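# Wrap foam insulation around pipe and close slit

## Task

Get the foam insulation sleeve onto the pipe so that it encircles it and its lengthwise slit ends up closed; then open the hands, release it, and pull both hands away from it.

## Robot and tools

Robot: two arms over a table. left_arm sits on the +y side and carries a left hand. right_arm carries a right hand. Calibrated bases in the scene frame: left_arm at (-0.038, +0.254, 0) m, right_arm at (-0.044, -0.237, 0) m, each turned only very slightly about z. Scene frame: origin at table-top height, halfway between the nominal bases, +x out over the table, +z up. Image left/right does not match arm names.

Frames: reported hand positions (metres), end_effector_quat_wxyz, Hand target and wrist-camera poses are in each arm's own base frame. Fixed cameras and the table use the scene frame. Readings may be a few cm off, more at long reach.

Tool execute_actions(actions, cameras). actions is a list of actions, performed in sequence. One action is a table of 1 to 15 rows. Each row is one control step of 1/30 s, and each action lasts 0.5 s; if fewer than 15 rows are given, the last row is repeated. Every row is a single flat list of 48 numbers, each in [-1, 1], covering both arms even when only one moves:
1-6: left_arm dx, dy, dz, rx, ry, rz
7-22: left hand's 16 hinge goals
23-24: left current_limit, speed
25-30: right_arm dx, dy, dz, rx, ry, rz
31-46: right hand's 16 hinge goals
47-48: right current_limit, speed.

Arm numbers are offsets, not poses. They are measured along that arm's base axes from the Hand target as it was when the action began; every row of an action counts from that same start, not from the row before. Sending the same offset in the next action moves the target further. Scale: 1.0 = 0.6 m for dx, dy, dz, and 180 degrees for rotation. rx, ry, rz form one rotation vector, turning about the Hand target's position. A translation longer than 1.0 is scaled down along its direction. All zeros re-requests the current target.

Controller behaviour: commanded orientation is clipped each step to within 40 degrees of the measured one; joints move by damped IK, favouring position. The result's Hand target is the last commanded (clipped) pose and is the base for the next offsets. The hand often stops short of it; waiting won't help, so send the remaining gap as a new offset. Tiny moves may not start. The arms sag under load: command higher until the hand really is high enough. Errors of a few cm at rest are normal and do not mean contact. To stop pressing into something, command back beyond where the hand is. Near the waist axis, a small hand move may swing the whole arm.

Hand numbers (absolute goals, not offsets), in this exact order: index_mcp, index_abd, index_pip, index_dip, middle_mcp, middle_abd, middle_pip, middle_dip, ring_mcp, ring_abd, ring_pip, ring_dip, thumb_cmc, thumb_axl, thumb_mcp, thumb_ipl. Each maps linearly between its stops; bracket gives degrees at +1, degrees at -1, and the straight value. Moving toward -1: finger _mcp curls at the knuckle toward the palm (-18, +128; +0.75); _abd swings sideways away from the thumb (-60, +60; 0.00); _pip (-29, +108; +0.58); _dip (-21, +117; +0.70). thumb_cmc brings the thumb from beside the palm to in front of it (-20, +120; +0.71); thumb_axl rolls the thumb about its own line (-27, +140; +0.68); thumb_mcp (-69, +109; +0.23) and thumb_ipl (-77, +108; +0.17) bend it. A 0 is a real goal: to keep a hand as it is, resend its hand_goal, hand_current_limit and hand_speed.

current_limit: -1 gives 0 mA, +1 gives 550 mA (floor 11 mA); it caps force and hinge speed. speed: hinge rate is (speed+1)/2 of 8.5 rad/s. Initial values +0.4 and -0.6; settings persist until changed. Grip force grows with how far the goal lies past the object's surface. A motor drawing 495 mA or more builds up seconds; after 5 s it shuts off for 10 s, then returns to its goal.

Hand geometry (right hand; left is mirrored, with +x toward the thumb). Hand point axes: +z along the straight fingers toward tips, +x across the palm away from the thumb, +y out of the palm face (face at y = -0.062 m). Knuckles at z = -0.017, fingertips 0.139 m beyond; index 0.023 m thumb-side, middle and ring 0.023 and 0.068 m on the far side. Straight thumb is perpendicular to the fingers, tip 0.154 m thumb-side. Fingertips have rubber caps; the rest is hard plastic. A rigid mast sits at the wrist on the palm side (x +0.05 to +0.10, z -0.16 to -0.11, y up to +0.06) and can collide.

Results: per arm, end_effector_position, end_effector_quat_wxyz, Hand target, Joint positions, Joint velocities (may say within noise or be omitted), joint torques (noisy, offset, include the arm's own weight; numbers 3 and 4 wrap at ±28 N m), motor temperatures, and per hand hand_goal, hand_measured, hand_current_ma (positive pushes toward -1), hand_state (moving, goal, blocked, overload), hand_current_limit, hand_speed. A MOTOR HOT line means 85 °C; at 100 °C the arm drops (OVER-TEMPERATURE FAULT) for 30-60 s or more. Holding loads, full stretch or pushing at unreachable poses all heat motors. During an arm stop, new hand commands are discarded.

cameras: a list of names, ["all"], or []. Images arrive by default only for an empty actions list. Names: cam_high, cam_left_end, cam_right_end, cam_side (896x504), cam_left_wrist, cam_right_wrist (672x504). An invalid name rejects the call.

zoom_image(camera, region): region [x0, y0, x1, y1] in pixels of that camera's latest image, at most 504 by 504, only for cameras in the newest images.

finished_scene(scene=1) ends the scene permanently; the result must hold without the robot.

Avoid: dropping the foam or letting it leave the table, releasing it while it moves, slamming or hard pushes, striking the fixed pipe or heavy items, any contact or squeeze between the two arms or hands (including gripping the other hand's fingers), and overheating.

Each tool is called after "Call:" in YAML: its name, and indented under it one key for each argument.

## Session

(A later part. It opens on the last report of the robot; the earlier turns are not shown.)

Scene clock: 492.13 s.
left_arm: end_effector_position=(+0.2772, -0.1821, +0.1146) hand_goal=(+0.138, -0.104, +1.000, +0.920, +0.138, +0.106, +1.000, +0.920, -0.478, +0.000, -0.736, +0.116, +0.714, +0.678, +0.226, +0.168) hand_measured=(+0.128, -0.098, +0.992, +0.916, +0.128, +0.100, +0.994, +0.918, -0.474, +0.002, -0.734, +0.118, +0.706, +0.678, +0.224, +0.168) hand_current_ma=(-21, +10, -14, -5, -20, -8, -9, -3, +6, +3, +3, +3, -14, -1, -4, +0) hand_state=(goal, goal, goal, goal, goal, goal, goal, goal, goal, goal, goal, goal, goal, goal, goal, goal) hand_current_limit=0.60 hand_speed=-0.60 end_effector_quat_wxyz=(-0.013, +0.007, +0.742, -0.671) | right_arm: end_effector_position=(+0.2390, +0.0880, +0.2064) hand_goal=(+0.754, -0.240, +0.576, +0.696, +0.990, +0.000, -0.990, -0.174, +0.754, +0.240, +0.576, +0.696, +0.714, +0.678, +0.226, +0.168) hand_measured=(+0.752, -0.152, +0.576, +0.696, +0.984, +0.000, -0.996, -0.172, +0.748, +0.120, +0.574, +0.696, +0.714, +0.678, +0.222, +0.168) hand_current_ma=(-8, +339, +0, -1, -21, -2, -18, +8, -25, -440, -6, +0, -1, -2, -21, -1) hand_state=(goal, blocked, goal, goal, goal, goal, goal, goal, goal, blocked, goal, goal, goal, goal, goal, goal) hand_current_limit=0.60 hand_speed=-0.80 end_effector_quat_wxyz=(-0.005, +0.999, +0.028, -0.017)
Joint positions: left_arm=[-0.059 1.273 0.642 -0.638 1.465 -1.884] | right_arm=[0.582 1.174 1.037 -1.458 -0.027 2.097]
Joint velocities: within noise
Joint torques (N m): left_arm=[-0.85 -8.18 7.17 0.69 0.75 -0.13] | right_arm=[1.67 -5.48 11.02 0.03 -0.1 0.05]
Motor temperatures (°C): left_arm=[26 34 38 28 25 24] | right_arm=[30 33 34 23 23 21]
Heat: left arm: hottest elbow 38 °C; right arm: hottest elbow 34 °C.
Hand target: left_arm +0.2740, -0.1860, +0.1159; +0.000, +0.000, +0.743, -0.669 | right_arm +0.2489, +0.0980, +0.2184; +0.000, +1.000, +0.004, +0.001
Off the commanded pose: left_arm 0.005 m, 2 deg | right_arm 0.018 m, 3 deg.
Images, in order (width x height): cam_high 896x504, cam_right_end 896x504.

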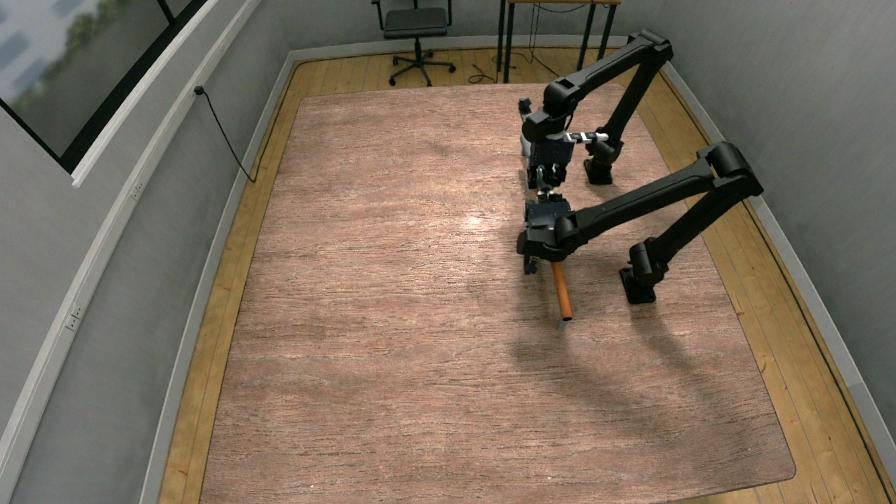

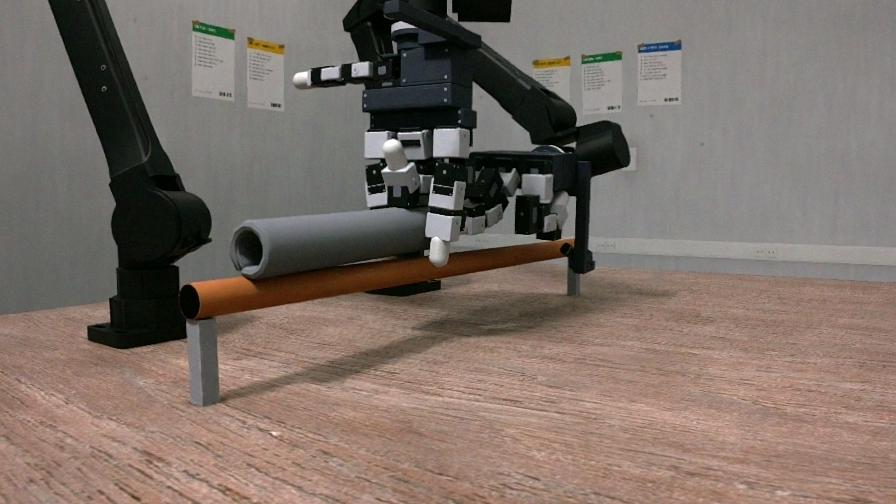

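Call:
execute_actions:
  actions:
    - [[0,0,0,0,0,0, 0.137,-0.105,1.0,0.92, 0.137,0.105,1.0,0.92, -0.478,0,-0.736,0.116, 0.714,0.678,0.226,0.168, 0.6,-0.6, 0,0,0,0,0,0, 0.754,-0.09,0.576,0.696, 0.99,0,-0.99,-0.174, 0.754,0.07,0.576,0.696, 0.714,0.678,0.226,0.168, 0.3,-0.8]]
    - [[0,0,-0.013,0,0,0, 0.137,-0.105,1.0,0.92, 0.137,0.105,1.0,0.92, -0.478,0,-0.736,0.116, 0.714,0.678,0.226,0.168, 0.6,-0.6, 0,0,0,0,0,0, 0.754,-0.09,0.576,0.696, 0.99,0,-0.99,-0.174, 0.754,0.07,0.576,0.696, 0.714,0.678,0.226,0.168, 0.3,-0.8]]
  cameras: ["cam_side","cam_right_end"]

Call:
zoom_image:
  camera: "cam_side"
  region: [280, 110, 600, 230]

Call:
zoom_image:
  camera: "cam_right_end"
  region: [170, 170, 370, 340]

Scene clock: 493.80 s.
left_arm: end_effector_position=(+0.2762, -0.1833, +0.1096) hand_goal=(+0.138, -0.104, +1.000, +0.920, +0.138, +0.106, +1.000, +0.920, -0.478, +0.000, -0.736, +0.116, +0.714, +0.678, +0.226, +0.168) hand_measured=(+0.128, -0.098, +0.992, +0.916, +0.128, +0.100, +0.996, +0.918, -0.474, +0.002, -0.734, +0.118, +0.706, +0.678, +0.224, +0.168) hand_current_ma=(-21, +10, -13, -5, -20, -8, -7, -2, +6, +3, +3, +3, -14, -1, -4, +0) hand_state=(goal, goal, goal, goal, goal, goal, goal, goal, goal, goal, goal, goal, goal, goal, goal, goal) hand_current_limit=0.60 hand_speed=-0.60 end_effector_quat_wxyz=(-0.002, +0.003, +0.744, -0.669) | right_arm: end_effector_position=(+0.2390, +0.0880, +0.2064) hand_goal=(+0.754, -0.090, +0.576, +0.696, +0.990, +0.000, -0.990, -0.174, +0.754, +0.070, +0.576, +0.696, +0.714, +0.678, +0.226, +0.168) hand_measured=(+0.752, -0.090, +0.576, +0.696, +0.986, +0.000, -0.990, -0.172, +0.748, +0.070, +0.574, +0.696, +0.714, +0.678, +0.222, +0.168) hand_current_ma=(-9, +1, +0, -1, -17, -2, -1, +8, -18, +2, -6, +0, -1, -2, -21, -1) hand_state=(goal, goal, goal, goal, goal, goal, goal, goal, goal, goal, goal, goal, goal, goal, goal, goal) hand_current_limit=0.30 hand_speed=-0.80 end_effector_quat_wxyz=(-0.005, +0.999, +0.028, -0.017)
Joint positions: left_arm=[-0.064 1.238 0.582 -0.414 1.45 -2.073] | right_arm=[0.582 1.174 1.037 -1.458 -0.027 2.097]
Joint torques (N m): left_arm=[-0.5 -7.06 7.28 0.95 0.63 -0.14] | right_arm=[1.61 -5.25 10.92 -0.01 -0.11 0.01]
Heat: left arm: hottest elbow 38 °C; right arm: hottest elbow 34 °C.
Hand target: left_arm +0.2740, -0.1860, +0.1081; +0.000, +0.000, +0.743, -0.669 | right_arm +0.2489, +0.0979, +0.2184; +0.000, +1.000, +0.004, +0.001
Off the commanded pose: left_arm 0.004 m, 0 deg | right_arm 0.018 m, 3 deg.
joint sent to its limit (left arm) — joint 6 (wrist roll), lower limit. The joint targets still meet the commanded pose.
joint sent to its limit (right arm) — joint 6 (wrist roll), upper limit. The joint targets are off in orientation, not in position.
Images, in order (width x height): cam_right_end 896x504, cam_side 896x504.

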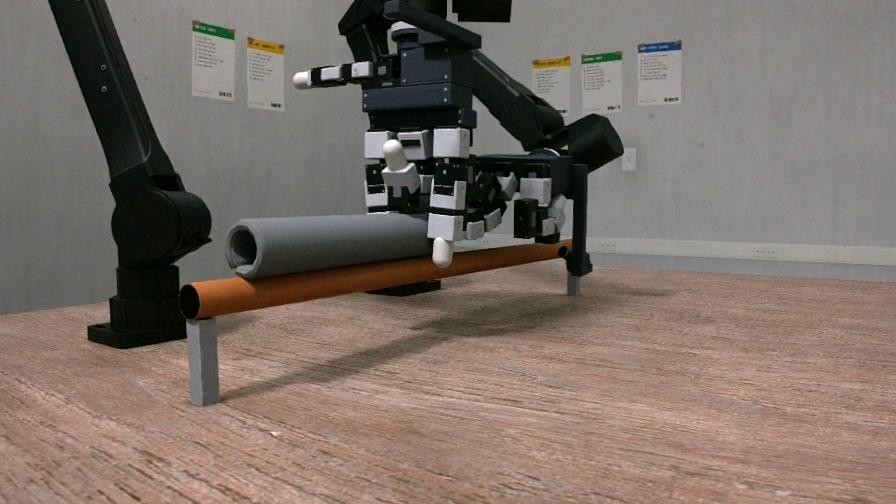

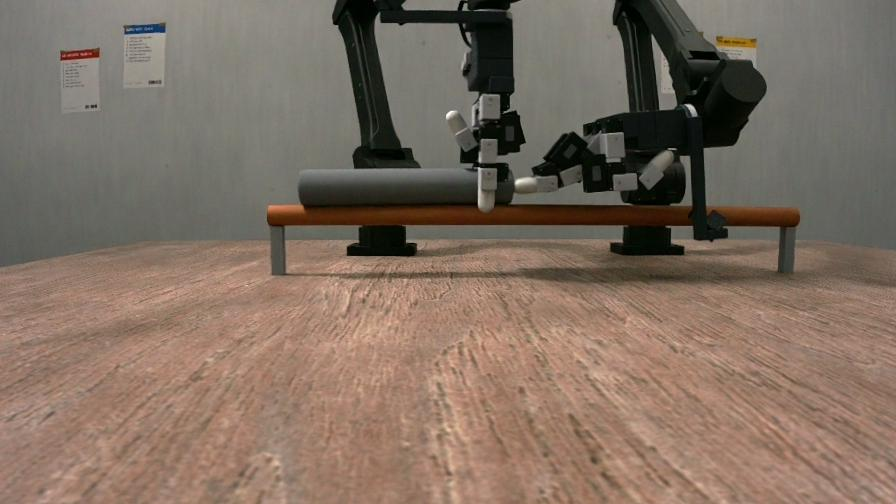

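Scaled by 1.575 from the camera's 896x504 image, which has a finer 1280x720 frame.

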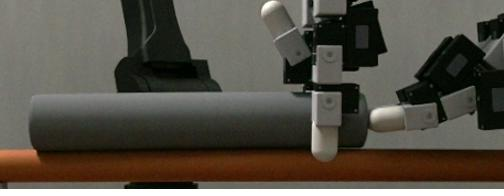

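Scaled by 2.520 from the camera's 896x504 image, which has a finer 1280x720 frame.

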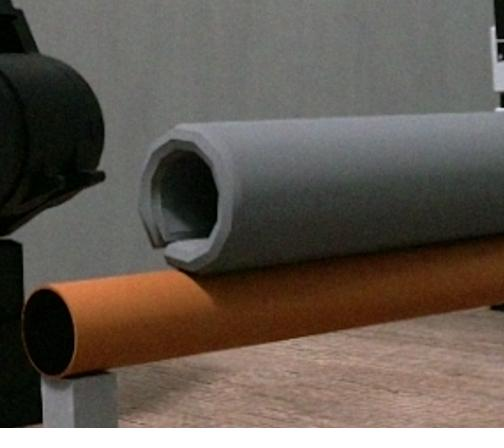

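Call:
execute_actions:
  actions:
    - [[0,-0.01,-0.002,0,0,0, 0.137,-0.105,1.0,0.92, 0.137,0.105,1.0,0.92, -0.478,0,-0.736,0.116, 0.714,0.678,0.226,0.168, 0.6,-0.6, 0,0,0,0,0,0, 0.754,-0.08,0.576,0.696, 0.99,0,-0.99,-0.174, 0.754,0.06,0.576,0.696, 0.714,0.678,0.226,0.168, 0.3,-0.8],[0,-0.03,-0.004,0,0,0, 0.137,-0.105,1.0,0.92, 0.137,0.105,1.0,0.92, -0.478,0,-0.736,0.116, 0.714,0.678,0.226,0.168, 0.6,-0.6, 0,0,0,0,0,0, 0.754,-0.08,0.576,0.696, 0.99,0,-0.99,-0.174, 0.754,0.06,0.576,0.696, 0.714,0.678,0.226,0.168, 0.3,-0.8]]
  cameras: ["cam_side","cam_right_end","cam_left_end"]

Call:
zoom_image:
  camera: "cam_side"
  region: [280, 110, 600, 230]

Call:
zoom_image:
  camera: "cam_right_end"
  region: [170, 170, 370, 340]

Call:
zoom_image:
  camera: "cam_left_end"
  region: [470, 130, 650, 250]

Scene clock: 495.07 s.
left_arm: end_effector_position=(+0.2653, -0.2001, +0.1018) hand_goal=(+0.138, -0.104, +1.000, +0.920, +0.138, +0.106, +1.000, +0.920, -0.478, +0.000, -0.736, +0.116, +0.714, +0.678, +0.226, +0.168) hand_measured=(+0.128, -0.098, +0.994, +0.918, +0.130, +0.100, +1.000, +0.920, -0.474, +0.002, -0.734, +0.118, +0.706, +0.678, +0.224, +0.168) hand_current_ma=(-21, +10, -10, -4, -16, -8, +0, +0, +6, +3, +3, +3, -14, -1, -4, +0) hand_state=(goal, goal, goal, goal, goal, goal, goal, goal, goal, goal, goal, goal, goal, goal, goal, goal) hand_current_limit=0.60 hand_speed=-0.60 end_effector_quat_wxyz=(-0.028, +0.019, +0.747, -0.664) | right_arm: end_effector_position=(+0.2390, +0.0880, +0.2064) hand_goal=(+0.754, -0.080, +0.576, +0.696, +0.990, +0.000, -0.990, -0.174, +0.754, +0.060, +0.576, +0.696, +0.714, +0.678, +0.226, +0.168) hand_measured=(+0.752, -0.082, +0.576, +0.696, +0.986, +0.000, -0.990, -0.172, +0.748, +0.062, +0.574, +0.696, +0.714, +0.678, +0.222, +0.168) hand_current_ma=(-9, -4, +0, -1, -17, -2, -1, +8, -18, +4, -6, +0, -1, -2, -21, -1) hand_state=(goal, goal, goal, goal, goal, goal, goal, goal, goal, goal, goal, goal, goal, goal, goal, goal) hand_current_limit=0.30 hand_speed=-0.80 end_effector_quat_wxyz=(-0.005, +0.999, +0.028, -0.017)
Joint positions: left_arm=[-0.129 1.262 0.582 -0.406 1.439 -2.075] | right_arm=[0.582 1.174 1.037 -1.458 -0.027 2.097]
Joint torques (N m): left_arm=[-0.44 -6.3 9.33 0.88 0.59 -0.14] | right_arm=[1.44 -5.3 10.96 -0.03 -0.1 0.05]
Heat: left arm: hottest elbow 38 °C; right arm: hottest elbow 34 °C.
Hand target: left_arm +0.2740, -0.2041, +0.1058; +0.000, +0.000, +0.743, -0.669 | right_arm +0.2489, +0.0979, +0.2184; +0.000, +1.000, +0.004, +0.001
Off the commanded pose: left_arm 0.010 m, 4 deg | right_arm 0.018 m, 3 deg.
joint sent to its limit (left arm) — joint 6 (wrist roll), lower limit. The joint targets are off in orientation, not in position.
joint sent to its limit (right arm) — joint 6 (wrist roll), upper limit. The joint targets are off in orientation, not in position.
Images, in order (width x height): cam_left_end 896x504, cam_right_end 896x504, cam_side 896x504.

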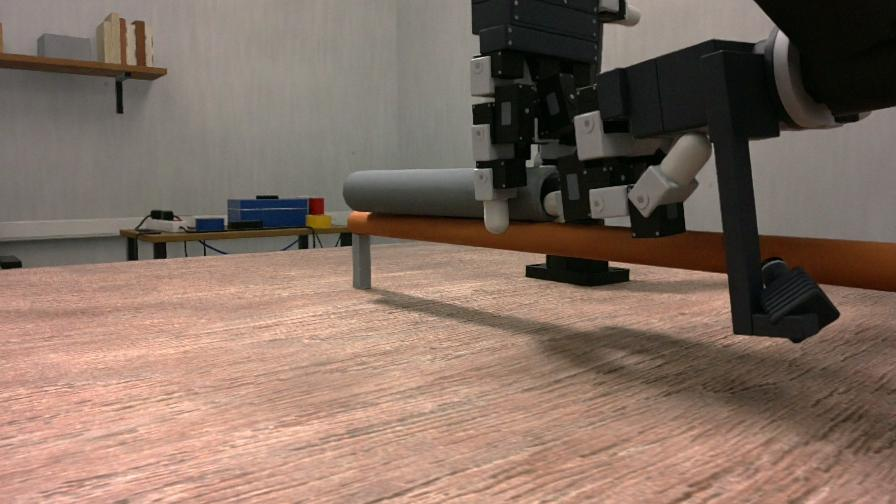

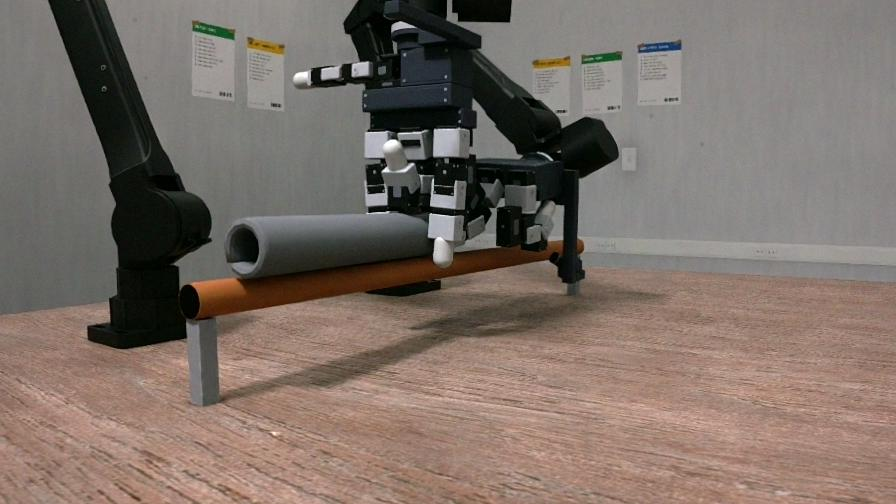

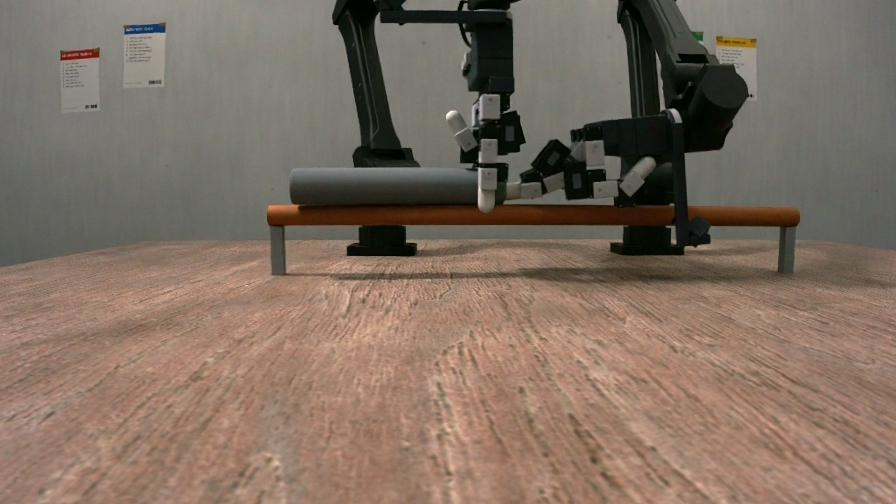

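Scaled by 1.575 from the camera's 896x504 image, which has a finer 1280x720 frame.

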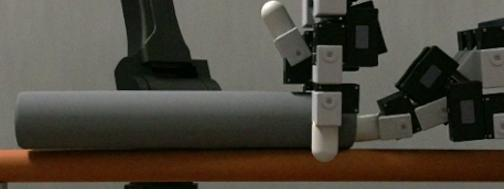

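Scaled by 2.520 from the camera's 896x504 image, which has a finer 1280x720 frame.

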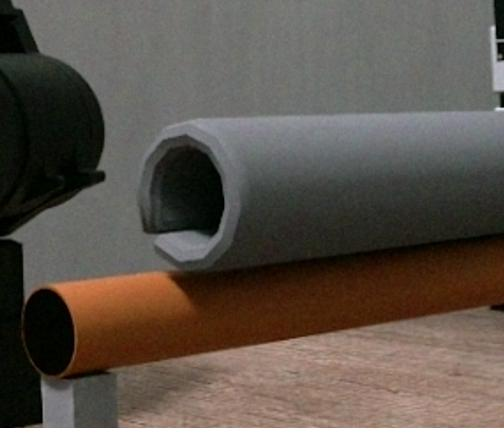

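Scaled by 2.800 from the camera's 896x504 image, which has a finer 1280x720 frame.

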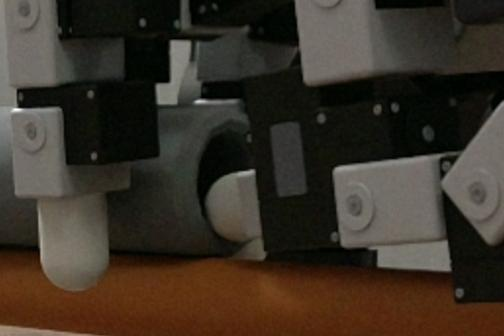

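Call:
execute_actions:
  actions:
    - [[0.005,0.05,0.005,0,0,0, 0.30,-0.2,1.0,0.754, 0.137,0.2,1.0,0.92, -0.478,0,-0.736,0.116, 0.714,0.678,0.226,0.168, 0.6,-0.6, 0,0,0,0,0,0, 0.754,-0.09,0.576,0.696, 0.99,0,-0.99,-0.174, 0.754,0.07,0.576,0.696, 0.714,0.678,0.226,0.168, 0.3,-0.8]]
    - [[0,0.03,0,0,0,0, 0.30,-0.2,1.0,0.754, 0.137,0.2,1.0,0.92, -0.478,0,-0.736,0.116, 0.714,0.678,0.226,0.168, 0.6,-0.6, 0,0,0,0,0,0, 0.754,-0.09,0.576,0.696, 0.99,0,-0.99,-0.174, 0.754,0.07,0.576,0.696, 0.714,0.678,0.226,0.168, 0.3,-0.8]]
  cameras: ["cam_side","cam_left_end","cam_left_wrist"]

Call:
zoom_image:
  camera: "cam_left_wrist"
  region: [230, 0, 410, 135]

Call:
zoom_image:
  camera: "cam_left_end"
  region: [470, 130, 650, 250]

Scene clock: 497.70 s.
left_arm: end_effector_position=(+0.2576, -0.1586, +0.0975) hand_goal=(+0.300, -0.200, +1.000, +0.754, +0.138, +0.200, +1.000, +0.920, -0.478, +0.000, -0.736, +0.116, +0.714, +0.678, +0.226, +0.168) hand_measured=(+0.256, -0.106, +0.992, +0.754, +0.144, +0.122, +1.000, +0.922, -0.474, +0.002, -0.734, +0.118, +0.706, +0.678, +0.224, +0.168) hand_current_ma=(-144, +287, -17, +1, +11, -228, +0, +2, +6, +3, +3, +3, -14, -1, -4, +0) hand_state=(blocked, blocked, goal, goal, goal, blocked, goal, goal, goal, goal, goal, goal, goal, goal, goal, goal) hand_current_limit=0.60 hand_speed=-0.60 end_effector_quat_wxyz=(-0.001, -0.026, +0.744, -0.667) | right_arm: end_effector_position=(+0.2390, +0.0880, +0.2064) hand_goal=(+0.754, -0.090, +0.576, +0.696, +0.990, +0.000, -0.990, -0.174, +0.754, +0.070, +0.576, +0.696, +0.714, +0.678, +0.226, +0.168) hand_measured=(+0.752, -0.086, +0.576, +0.696, +0.986, +0.000, -0.990, -0.172, +0.750, +0.064, +0.574, +0.696, +0.714, +0.678, +0.222, +0.168) hand_current_ma=(-9, +12, +0, -1, -17, -2, -1, +8, -17, -18, -6, +0, -1, -2, -21, -1) hand_state=(goal, goal, goal, goal, goal, goal, goal, goal, goal, goal, goal, goal, goal, goal, goal, goal) hand_current_limit=0.30 hand_speed=-0.80 end_effector_quat_wxyz=(-0.005, +0.999, +0.028, -0.017)
Joint positions: left_arm=[0.021 1.261 0.587 -0.784 1.46 -1.721] | right_arm=[0.582 1.174 1.037 -1.458 -0.027 2.097]
Joint torques (N m): left_arm=[0.67 -5.66 11.21 -0.24 0.82 0.02] | right_arm=[1.44 -5.42 10.95 0.09 -0.11 0.04]
Heat: left arm: hottest elbow 38 °C; right arm: hottest elbow 35 °C.
Hand target: left_arm +0.2769, -0.1561, +0.1087; +0.000, +0.000, +0.743, -0.669 | right_arm +0.2489, +0.0979, +0.2184; +0.000, +1.000, +0.004, +0.001
Off the commanded pose: left_arm 0.023 m, 3 deg | right_arm 0.018 m, 3 deg.
joint sent to its limit (right arm) — joint 6 (wrist roll), upper limit. The joint targets are off in orientation, not in position.
Images, in order (width x height): cam_left_end 896x504, cam_side 896x504, cam_left_wrist 672x504.

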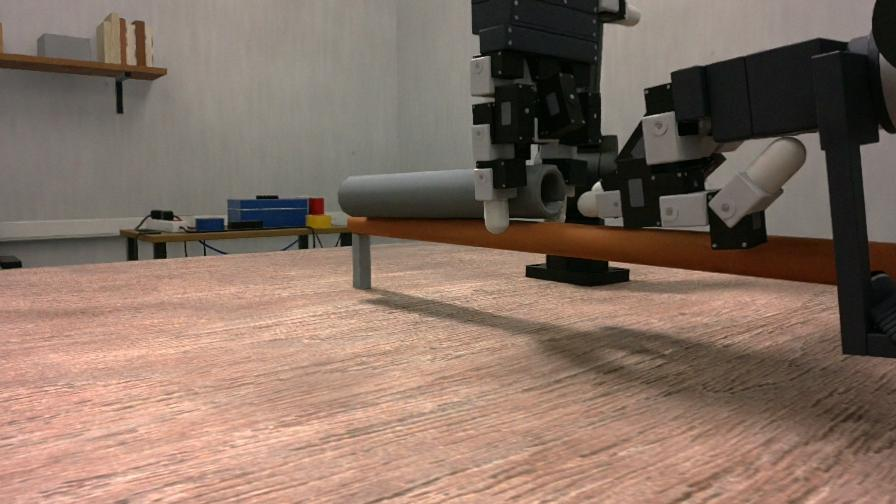

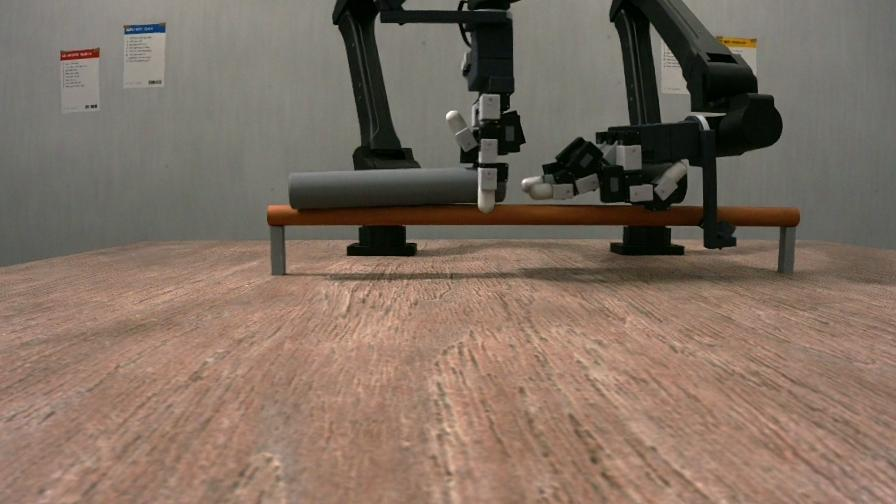

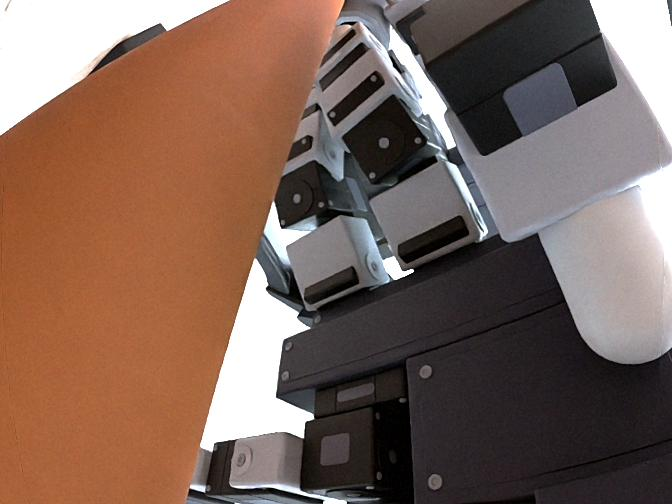

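Scaled by 2.800 from the camera's 672x504 image, which has a finer 960x720 frame.

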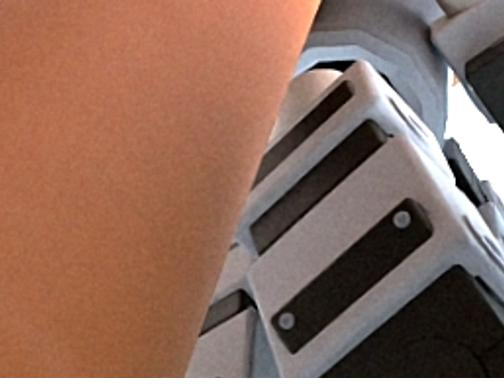

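Scaled by 2.800 from the camera's 896x504 image, which has a finer 1280x720 frame.

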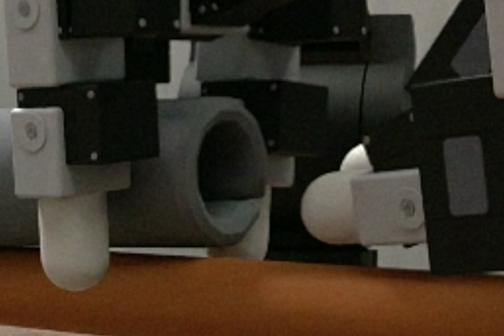

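Call:
zoom_image:
  camera: "cam_side"
  region: [280, 110, 600, 230]

Call:
zoom_image:
  camera: "cam_left_end"
  region: [500, 150, 600, 230]

Scaled by 1.575 from the camera's 896x504 image, which has a finer 1280x720 frame.

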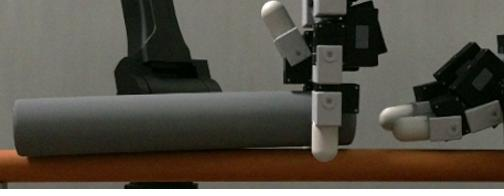

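Scaled by 5.040 from the camera's 896x504 image, which has a finer 1280x720 frame.

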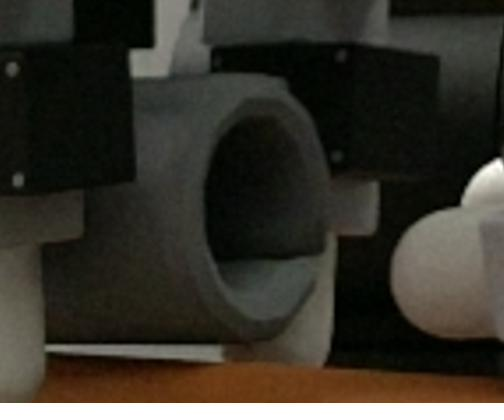

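Call:
execute_actions:
  actions:
    - [[0,0,0,0,0,0, 0.137,-0.12,1.0,0.92, 0.137,0.12,1.0,0.92, -0.478,0,-0.736,0.116, 0.714,0.678,0.226,0.168, 0.6,-0.6, 0,0,0,0,0,0, 0.754,-0.24,0.576,0.696, 0.99,0,-0.99,-0.174, 0.754,0.24,0.576,0.696, 0.714,0.678,0.226,0.168, 0.6,-0.6]]
    - [[0,0,0,0,0,0, 0.137,-0.12,1.0,0.92, 0.137,0.12,1.0,0.92, -0.478,0,-0.736,0.116, 0.714,0.678,0.226,0.168, 0.6,-0.6, 0,0,0.0083,0,0,0, 0.754,-0.24,0.576,0.696, 0.99,0,-0.99,-0.174, 0.754,0.24,0.576,0.696, 0.714,0.678,0.226,0.168, 0.6,-0.6],[0,0,0,0,0,0, 0.137,-0.12,1.0,0.92, 0.137,0.12,1.0,0.92, -0.478,0,-0.736,0.116, 0.714,0.678,0.226,0.168, 0.6,-0.6, 0,0,0.0167,0,0,0, 0.754,-0.24,0.576,0.696, 0.99,0,-0.99,-0.174, 0.754,0.24,0.576,0.696, 0.714,0.678,0.226,0.168, 0.6,-0.6]]
    - [[0,0,0,0,0,0, 0.137,-0.12,1.0,0.92, 0.137,0.12,1.0,0.92, -0.478,0,-0.736,0.116, 0.714,0.678,0.226,0.168, 0.6,-0.6, 0.0333,0,0,0,0,0, 0.754,-0.24,0.576,0.696, 0.99,0,-0.99,-0.174, 0.754,0.24,0.576,0.696, 0.714,0.678,0.226,0.168, 0.6,-0.6]]
  cameras: ["cam_side","cam_right_end"]

Call:
zoom_image:
  camera: "cam_side"
  region: [280, 110, 600, 230]

Call:
zoom_image:
  camera: "cam_right_end"
  region: [170, 170, 370, 340]

Scene clock: 501.20 s.
left_arm: end_effector_position=(+0.2581, -0.1578, +0.0991) hand_goal=(+0.138, -0.120, +1.000, +0.920, +0.138, +0.120, +1.000, +0.920, -0.478, +0.000, -0.736, +0.116, +0.714, +0.678, +0.226, +0.168) hand_measured=(+0.144, -0.102, +1.000, +0.918, +0.124, +0.106, +0.996, +0.920, -0.474, +0.002, -0.734, +0.118, +0.706, +0.678, +0.224, +0.168) hand_current_ma=(+10, +35, +0, -1, -33, -28, -6, +1, +6, +3, +3, +3, -14, -1, -4, +0) hand_state=(goal, goal, goal, goal, goal, goal, goal, goal, goal, goal, goal, goal, goal, goal, goal, goal) hand_current_limit=0.60 hand_speed=-0.60 end_effector_quat_wxyz=(-0.013, -0.011, +0.744, -0.668) | right_arm: end_effector_position=(+0.2555, +0.0915, +0.2159) hand_goal=(+0.754, -0.240, +0.576, +0.696, +0.990, +0.000, -0.990, -0.174, +0.754, +0.240, +0.576, +0.696, +0.714, +0.678, +0.226, +0.168) hand_measured=(+0.758, -0.168, +0.578, +0.696, +0.986, +0.000, -0.990, -0.172, +0.748, +0.140, +0.574, +0.696, +0.714, +0.678, +0.222, +0.168) hand_current_ma=(+15, +272, +5, -1, -15, -2, -1, +8, -21, -389, -7, +0, -1, -2, -21, -1) hand_state=(goal, blocked, goal, goal, goal, goal, goal, goal, goal, blocked, goal, goal, goal, goal, goal, goal) hand_current_limit=0.60 hand_speed=-0.60 end_effector_quat_wxyz=(+0.004, +1.000, +0.021, -0.019)
Joint positions: left_arm=[0.021 1.351 0.666 -1.116 1.46 -1.374] | right_arm=[0.568 1.223 1.098 -1.481 -0.013 2.097]
Joint torques (N m): left_arm=[0.56 -6.77 10.61 -0.62 0.79 -0.04] | right_arm=[0.85 -6.18 11.03 0.24 0.13 0.03]
Heat: left arm: hottest elbow 38 °C; right arm: hottest elbow 35 °C.
Hand target: left_arm +0.2769, -0.1561, +0.1087; +0.000, +0.000, +0.743, -0.669 | right_arm +0.2689, +0.0980, +0.2284; +0.000, +1.000, +0.004, +0.001
Off the commanded pose: left_arm 0.021 m, 2 deg | right_arm 0.019 m, 3 deg.
joint sent to its limit (right arm) — joint 6 (wrist roll), upper limit. The joint targets still meet the commanded pose.
Images, in order (width x height): cam_right_end 896x504, cam_side 896x504.

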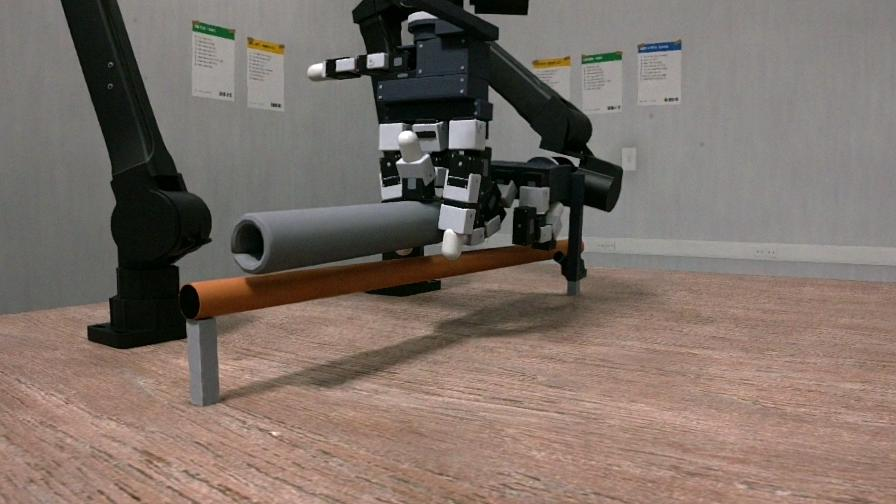

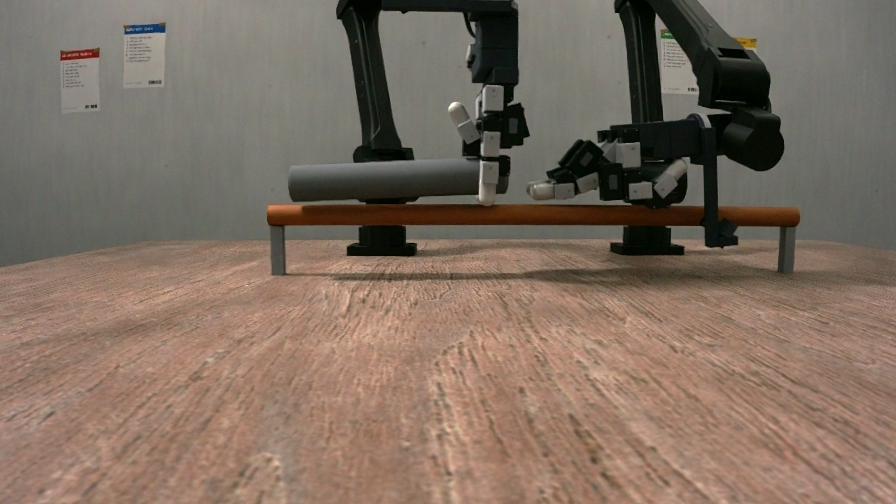

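Scaled by 1.575 from the camera's 896x504 image, which has a finer 1280x720 frame.

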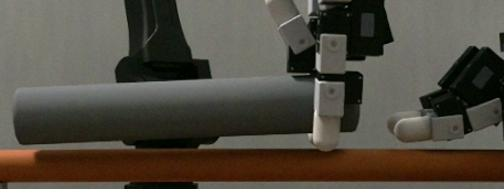

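Scaled by 2.520 from the camera's 896x504 image, which has a finer 1280x720 frame.

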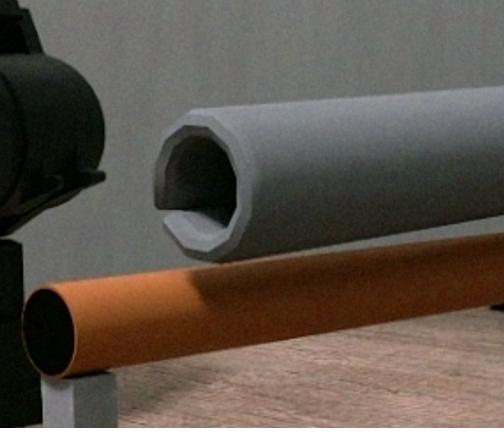

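Call:
execute_actions:
  actions:
    - [[0,0,0,0,0,0, 0.137,-0.12,1.0,0.92, 0.137,0.12,1.0,0.92, -0.478,0,-0.736,0.116, 0.714,0.678,0.226,0.168, 0.6,-0.6, 0,0,-0.025,0,0,0, 0.754,-0.24,0.576,0.696, 0.99,0,-0.99,-0.174, 0.754,0.24,0.576,0.696, 0.714,0.678,0.226,0.168, 0.6,-0.6],[0,0,0,0,0,0, 0.137,-0.12,1.0,0.92, 0.137,0.12,1.0,0.92, -0.478,0,-0.736,0.116, 0.714,0.678,0.226,0.168, 0.6,-0.6, 0,0,-0.05,0,0,0, 0.754,-0.24,0.576,0.696, 0.99,0,-0.99,-0.174, 0.754,0.24,0.576,0.696, 0.714,0.678,0.226,0.168, 0.6,-0.6]]
    - [[0,0,0,0,0,0, 0.137,-0.12,1.0,0.92, 0.137,0.12,1.0,0.92, -0.478,0,-0.736,0.116, 0.714,0.678,0.226,0.168, 0.6,-0.6, 0,0,0,0,0,0, 0.754,-0.10,0.576,0.696, 0.99,0,-0.99,-0.174, 0.754,0.08,0.576,0.696, 0.714,0.678,0.226,0.168, 0.3,-0.8]]
  cameras: ["cam_side","cam_right_end","cam_left_end"]

Call:
zoom_image:
  camera: "cam_side"
  region: [280, 110, 600, 230]

Call:
zoom_image:
  camera: "cam_right_end"
  region: [170, 170, 370, 340]

Call:
zoom_image:
  camera: "cam_left_end"
  region: [500, 150, 600, 230]

Scene clock: 508.10 s.
left_arm: end_effector_position=(+0.2584, -0.1578, +0.0993) hand_goal=(+0.138, -0.120, +1.000, +0.920, +0.138, +0.120, +1.000, +0.920, -0.478, +0.000, -0.736, +0.116, +0.714, +0.678, +0.226, +0.168) hand_measured=(+0.144, -0.102, +1.000, +0.918, +0.124, +0.106, +0.996, +0.920, -0.474, +0.002, -0.734, +0.118, +0.706, +0.678, +0.224, +0.168) hand_current_ma=(+10, +35, +0, -1, -33, -28, -6, +1, +6, +3, +3, +3, -14, -1, -4, +0) hand_state=(goal, goal, goal, goal, goal, goal, goal, goal, goal, goal, goal, goal, goal, goal, goal, goal) hand_current_limit=0.60 hand_speed=-0.60 end_effector_quat_wxyz=(-0.013, -0.010, +0.744, -0.668) | right_arm: end_effector_position=(+0.2660, +0.0985, +0.2117) hand_goal=(+0.754, -0.100, +0.576, +0.696, +0.990, +0.000, -0.990, -0.174, +0.754, +0.080, +0.576, +0.696, +0.714, +0.678, +0.226, +0.168) hand_measured=(+0.744, -0.114, +0.570, +0.694, +0.986, +0.000, -0.990, -0.172, +0.750, +0.074, +0.574, +0.696, +0.714, +0.678, +0.222, +0.168) hand_current_ma=(-40, -48, -21, -8, -13, -2, -1, +8, -15, -18, -9, +0, -1, -2, -21, -1) hand_state=(goal, goal, goal, goal, goal, goal, goal, goal, goal, goal, goal, goal, goal, goal, goal, goal) hand_current_limit=0.30 hand_speed=-0.80 end_effector_quat_wxyz=(-0.010, +1.000, +0.021, +0.004)
Joint positions: left_arm=[0.021 1.357 0.671 -1.136 1.46 -1.352] | right_arm=[0.568 1.223 1.095 -1.426 -0.014 2.097]
Joint torques (N m): left_arm=[0.56 -7.24 10.52 -0.69 0.82 0] | right_arm=[0.73 -5.6 5.63 1.32 0.14 0.04]
Heat: left arm: hottest elbow 39 °C; right arm: hottest elbow 35 °C.
Hand target: left_arm +0.2769, -0.1561, +0.1087; +0.000, +0.000, +0.743, -0.669 | right_arm +0.2689, +0.0980, +0.1985; +0.000, +1.000, +0.004, +0.001
Off the commanded pose: left_arm 0.021 m, 2 deg | right_arm 0.013 m, 2 deg.
joint sent to its limit (right arm) — joint 6 (wrist roll), upper limit. The joint targets still meet the commanded pose.
Images, in order (width x height): cam_left_end 896x504, cam_right_end 896x504, cam_side 896x504.

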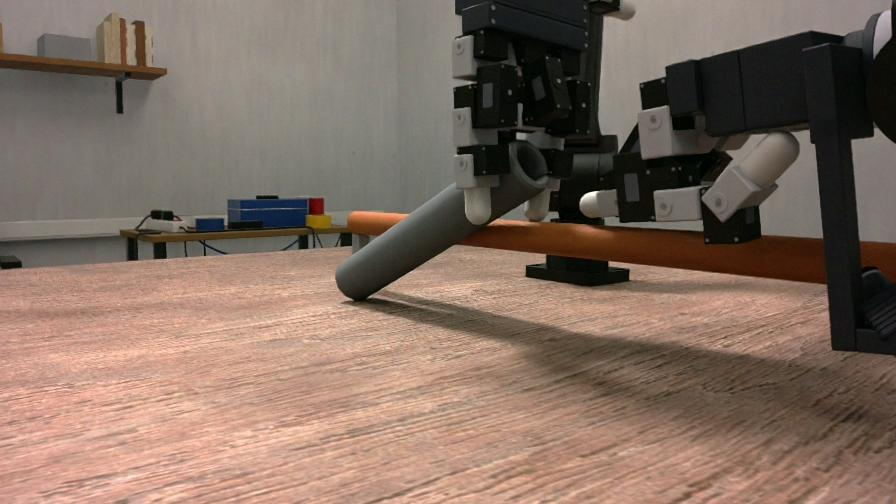

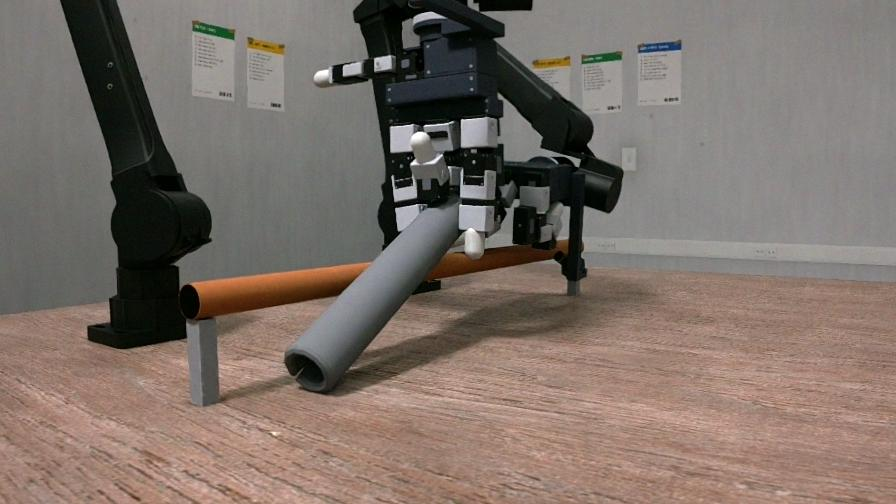

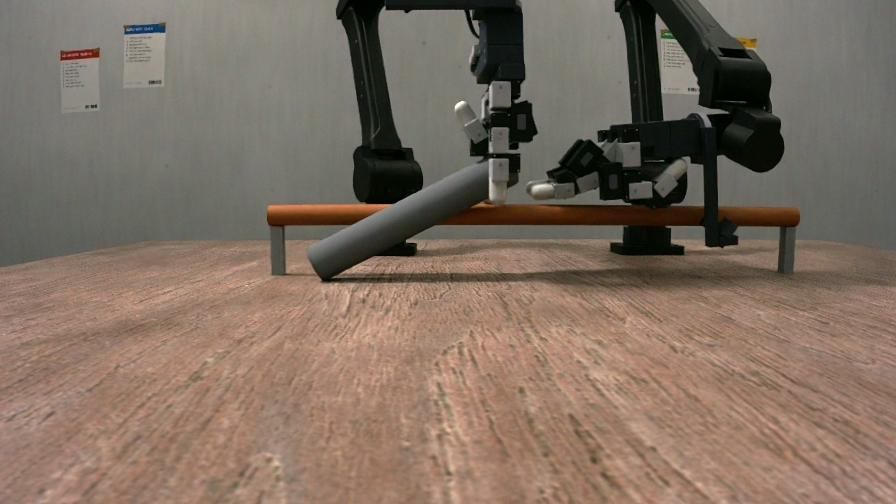

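Scaled by 1.575 from the camera's 896x504 image, which has a finer 1280x720 frame.

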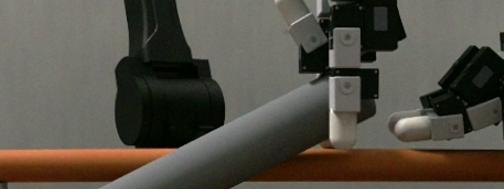

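Scaled by 2.520 from the camera's 896x504 image, which has a finer 1280x720 frame.

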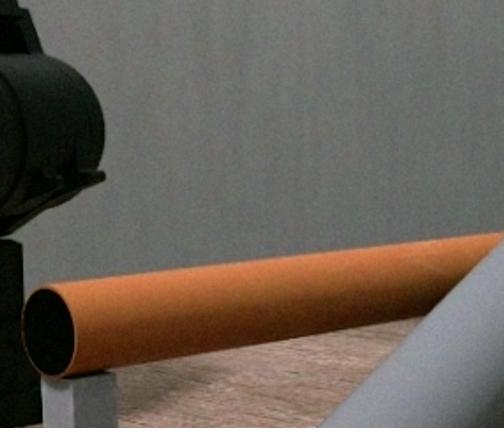

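Scaled by 5.040 from the camera's 896x504 image, which has a finer 1280x720 frame.

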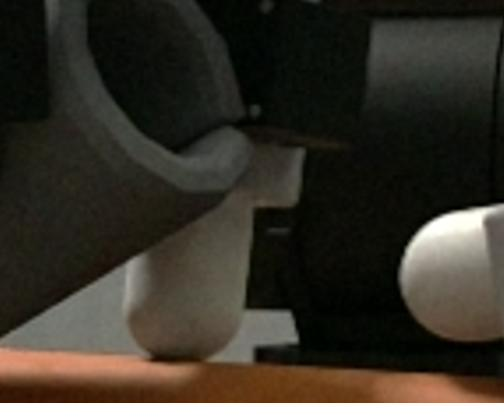

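Call:
execute_actions:
  actions:
    - [[0,0.08,0.02,0,0,0, 0.137,0,1.0,0.92, 0.137,0,1.0,0.92, -0.478,0,-0.736,0.116, 0.714,0.678,0.226,0.168, 0.6,-0.6, 0,0,0,0,0,0, 0.754,-0.24,0.576,0.696, 0.99,0,-0.99,-0.174, 0.754,0.24,0.576,0.696, 0.714,0.678,0.226,0.168, 0.6,-0.6]]
    - [[0,0.08,0.05,0,0,0, 0.137,0,1.0,0.92, 0.137,0,1.0,0.92, -0.478,0,-0.736,0.116, 0.714,0.678,0.226,0.168, 0.6,-0.6, 0,0,0.02,0,0,0, 0.754,-0.24,0.576,0.696, 0.99,0,-0.99,-0.174, 0.754,0.24,0.576,0.696, 0.714,0.678,0.226,0.168, 0.6,-0.6]]
  cameras: ["cam_side","cam_right_end","cam_left_end","cam_high","cam_right_wrist"]

Call:
zoom_image:
  camera: "cam_high"
  region: [460, 90, 660, 230]

Scene clock: 513.40 s.
left_arm: end_effector_position=(+0.2628, -0.0677, +0.1368) hand_goal=(+0.138, +0.000, +1.000, +0.920, +0.138, +0.000, +1.000, +0.920, -0.478, +0.000, -0.736, +0.116, +0.714, +0.678, +0.226, +0.168) hand_measured=(+0.132, -0.004, +1.000, +0.918, +0.128, +0.002, +0.998, +0.920, -0.474, +0.002, -0.734, +0.118, +0.706, +0.678, +0.224, +0.168) hand_current_ma=(-12, -5, +0, -1, -23, +3, -4, +1, +6, +3, +3, +3, -14, -1, -4, +0) hand_state=(goal, goal, goal, goal, goal, goal, goal, goal, goal, goal, goal, goal, goal, goal, goal, goal) hand_current_limit=0.60 hand_speed=-0.60 end_effector_quat_wxyz=(+0.023, -0.060, +0.786, -0.615) | right_arm: end_effector_position=(+0.2647, +0.0980, +0.2119) hand_goal=(+0.754, -0.240, +0.576, +0.696, +0.990, +0.000, -0.990, -0.174, +0.754, +0.240, +0.576, +0.696, +0.714, +0.678, +0.226, +0.168) hand_measured=(+0.746, -0.144, +0.570, +0.692, +0.984, +0.000, -0.992, -0.172, +0.758, +0.140, +0.576, +0.696, +0.714, +0.678, +0.222, +0.168) hand_current_ma=(-26, +371, -23, -12, -18, -1, -8, +8, +12, -384, +1, +0, -1, -2, -21, -1) hand_state=(goal, blocked, goal, goal, goal, goal, goal, goal, goal, blocked, goal, goal, goal, goal, goal, goal) hand_current_limit=0.60 hand_speed=-0.60 end_effector_quat_wxyz=(-0.010, +1.000, +0.021, +0.001)
Joint positions: left_arm=[0.296 1.334 0.799 -1.667 1.267 -0.956] | right_arm=[0.568 1.223 1.095 -1.432 -0.016 2.098]
Joint torques (N m): left_arm=[0.44 -7.82 10.69 -1.31 0.48 -0.02] | right_arm=[0.73 -5.6 7.88 0.28 0.23 0.05]
Heat: left arm: hottest elbow 39 °C; right arm: hottest elbow 35 °C.
Hand target: left_arm +0.2769, -0.0601, +0.1507; +0.000, +0.000, +0.743, -0.669 | right_arm +0.2689, +0.0980, +0.2105; +0.000, +1.000, +0.004, +0.001
Off the commanded pose: left_arm 0.021 m, 11 deg | right_arm 0.004 m, 2 deg.
joint sent to its limit (left arm) — joint 4 (wrist pitch), lower limit. The joint targets are off in orientation, not in position.
joint sent to its limit (right arm) — joint 6 (wrist roll), upper limit. The joint targets still meet the commanded pose.
Images, in order (width x height): cam_high 896x504, cam_left_end 896x504, cam_right_end 896x504, cam_side 896x504, cam_right_wrist 672x504.

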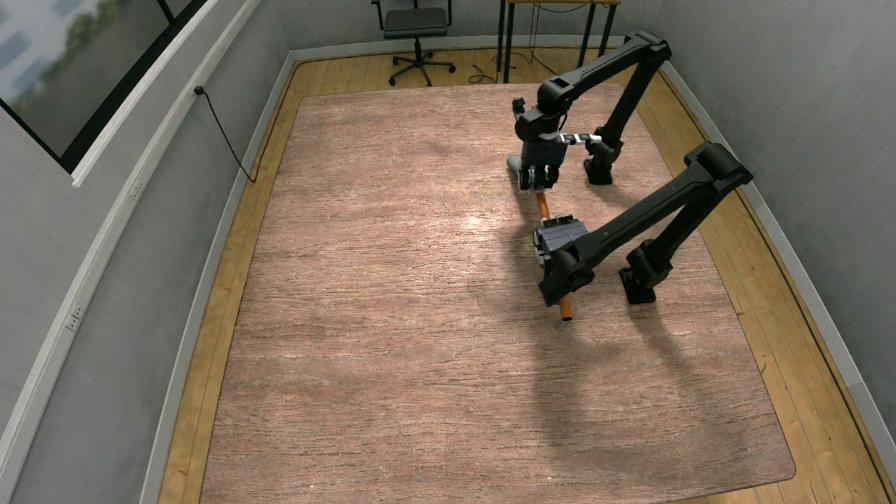

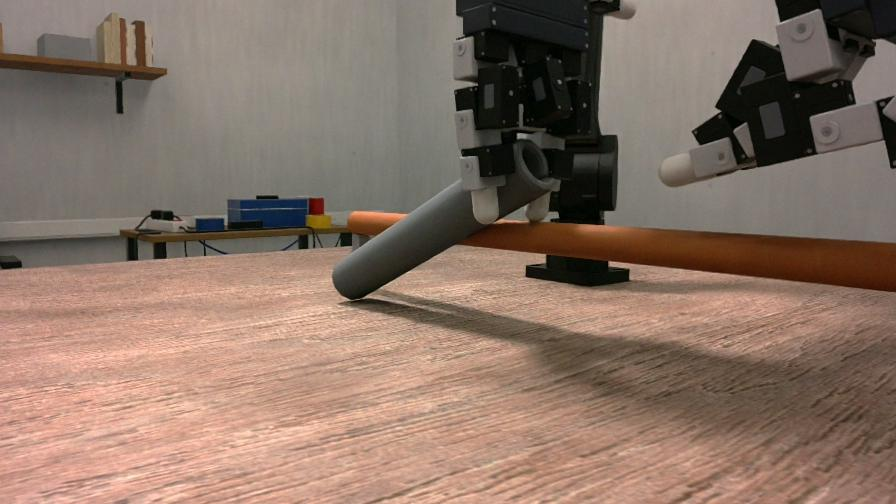

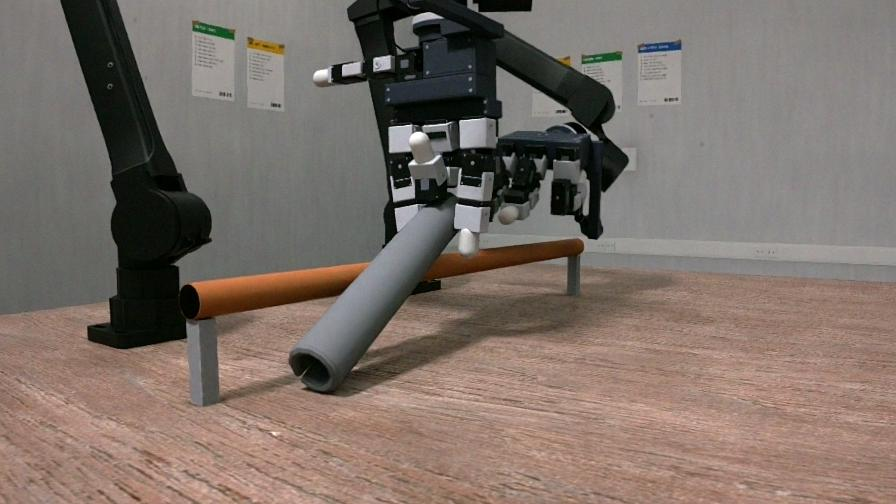

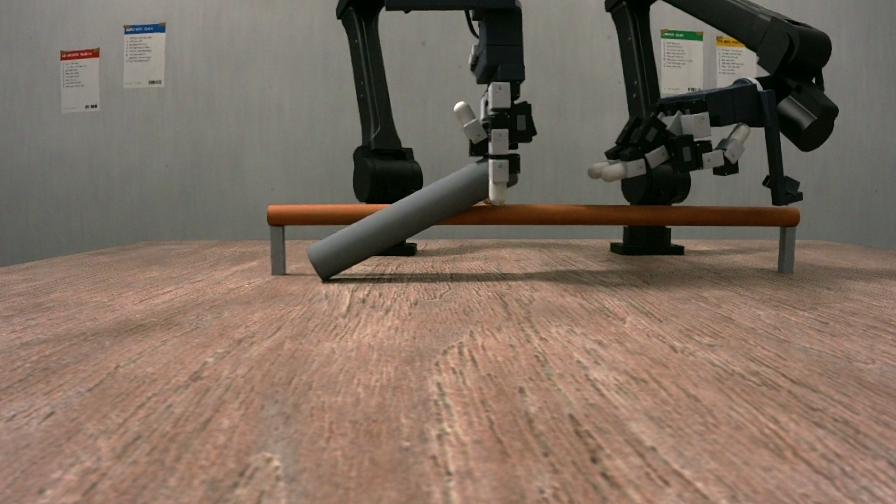

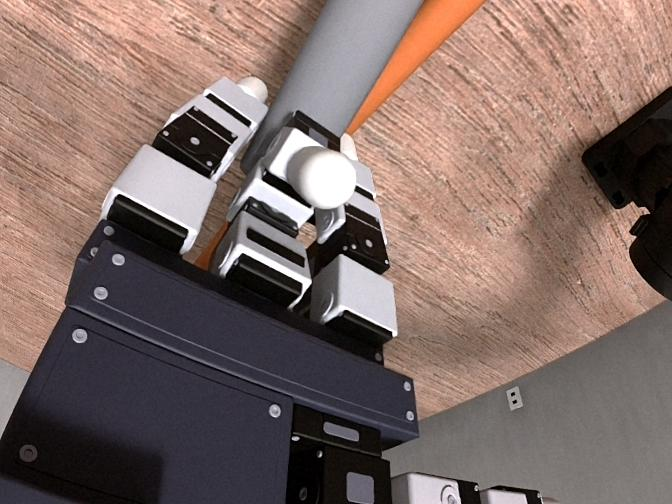

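Scaled by 2.520 from the camera's 896x504 image, which has a finer 1280x720 frame.

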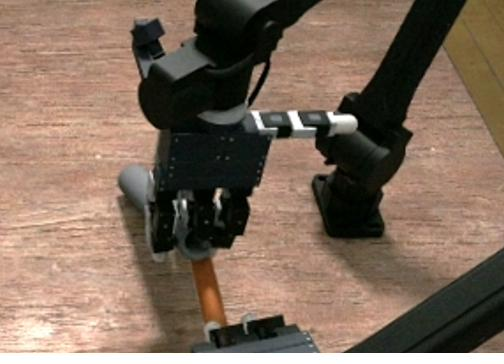

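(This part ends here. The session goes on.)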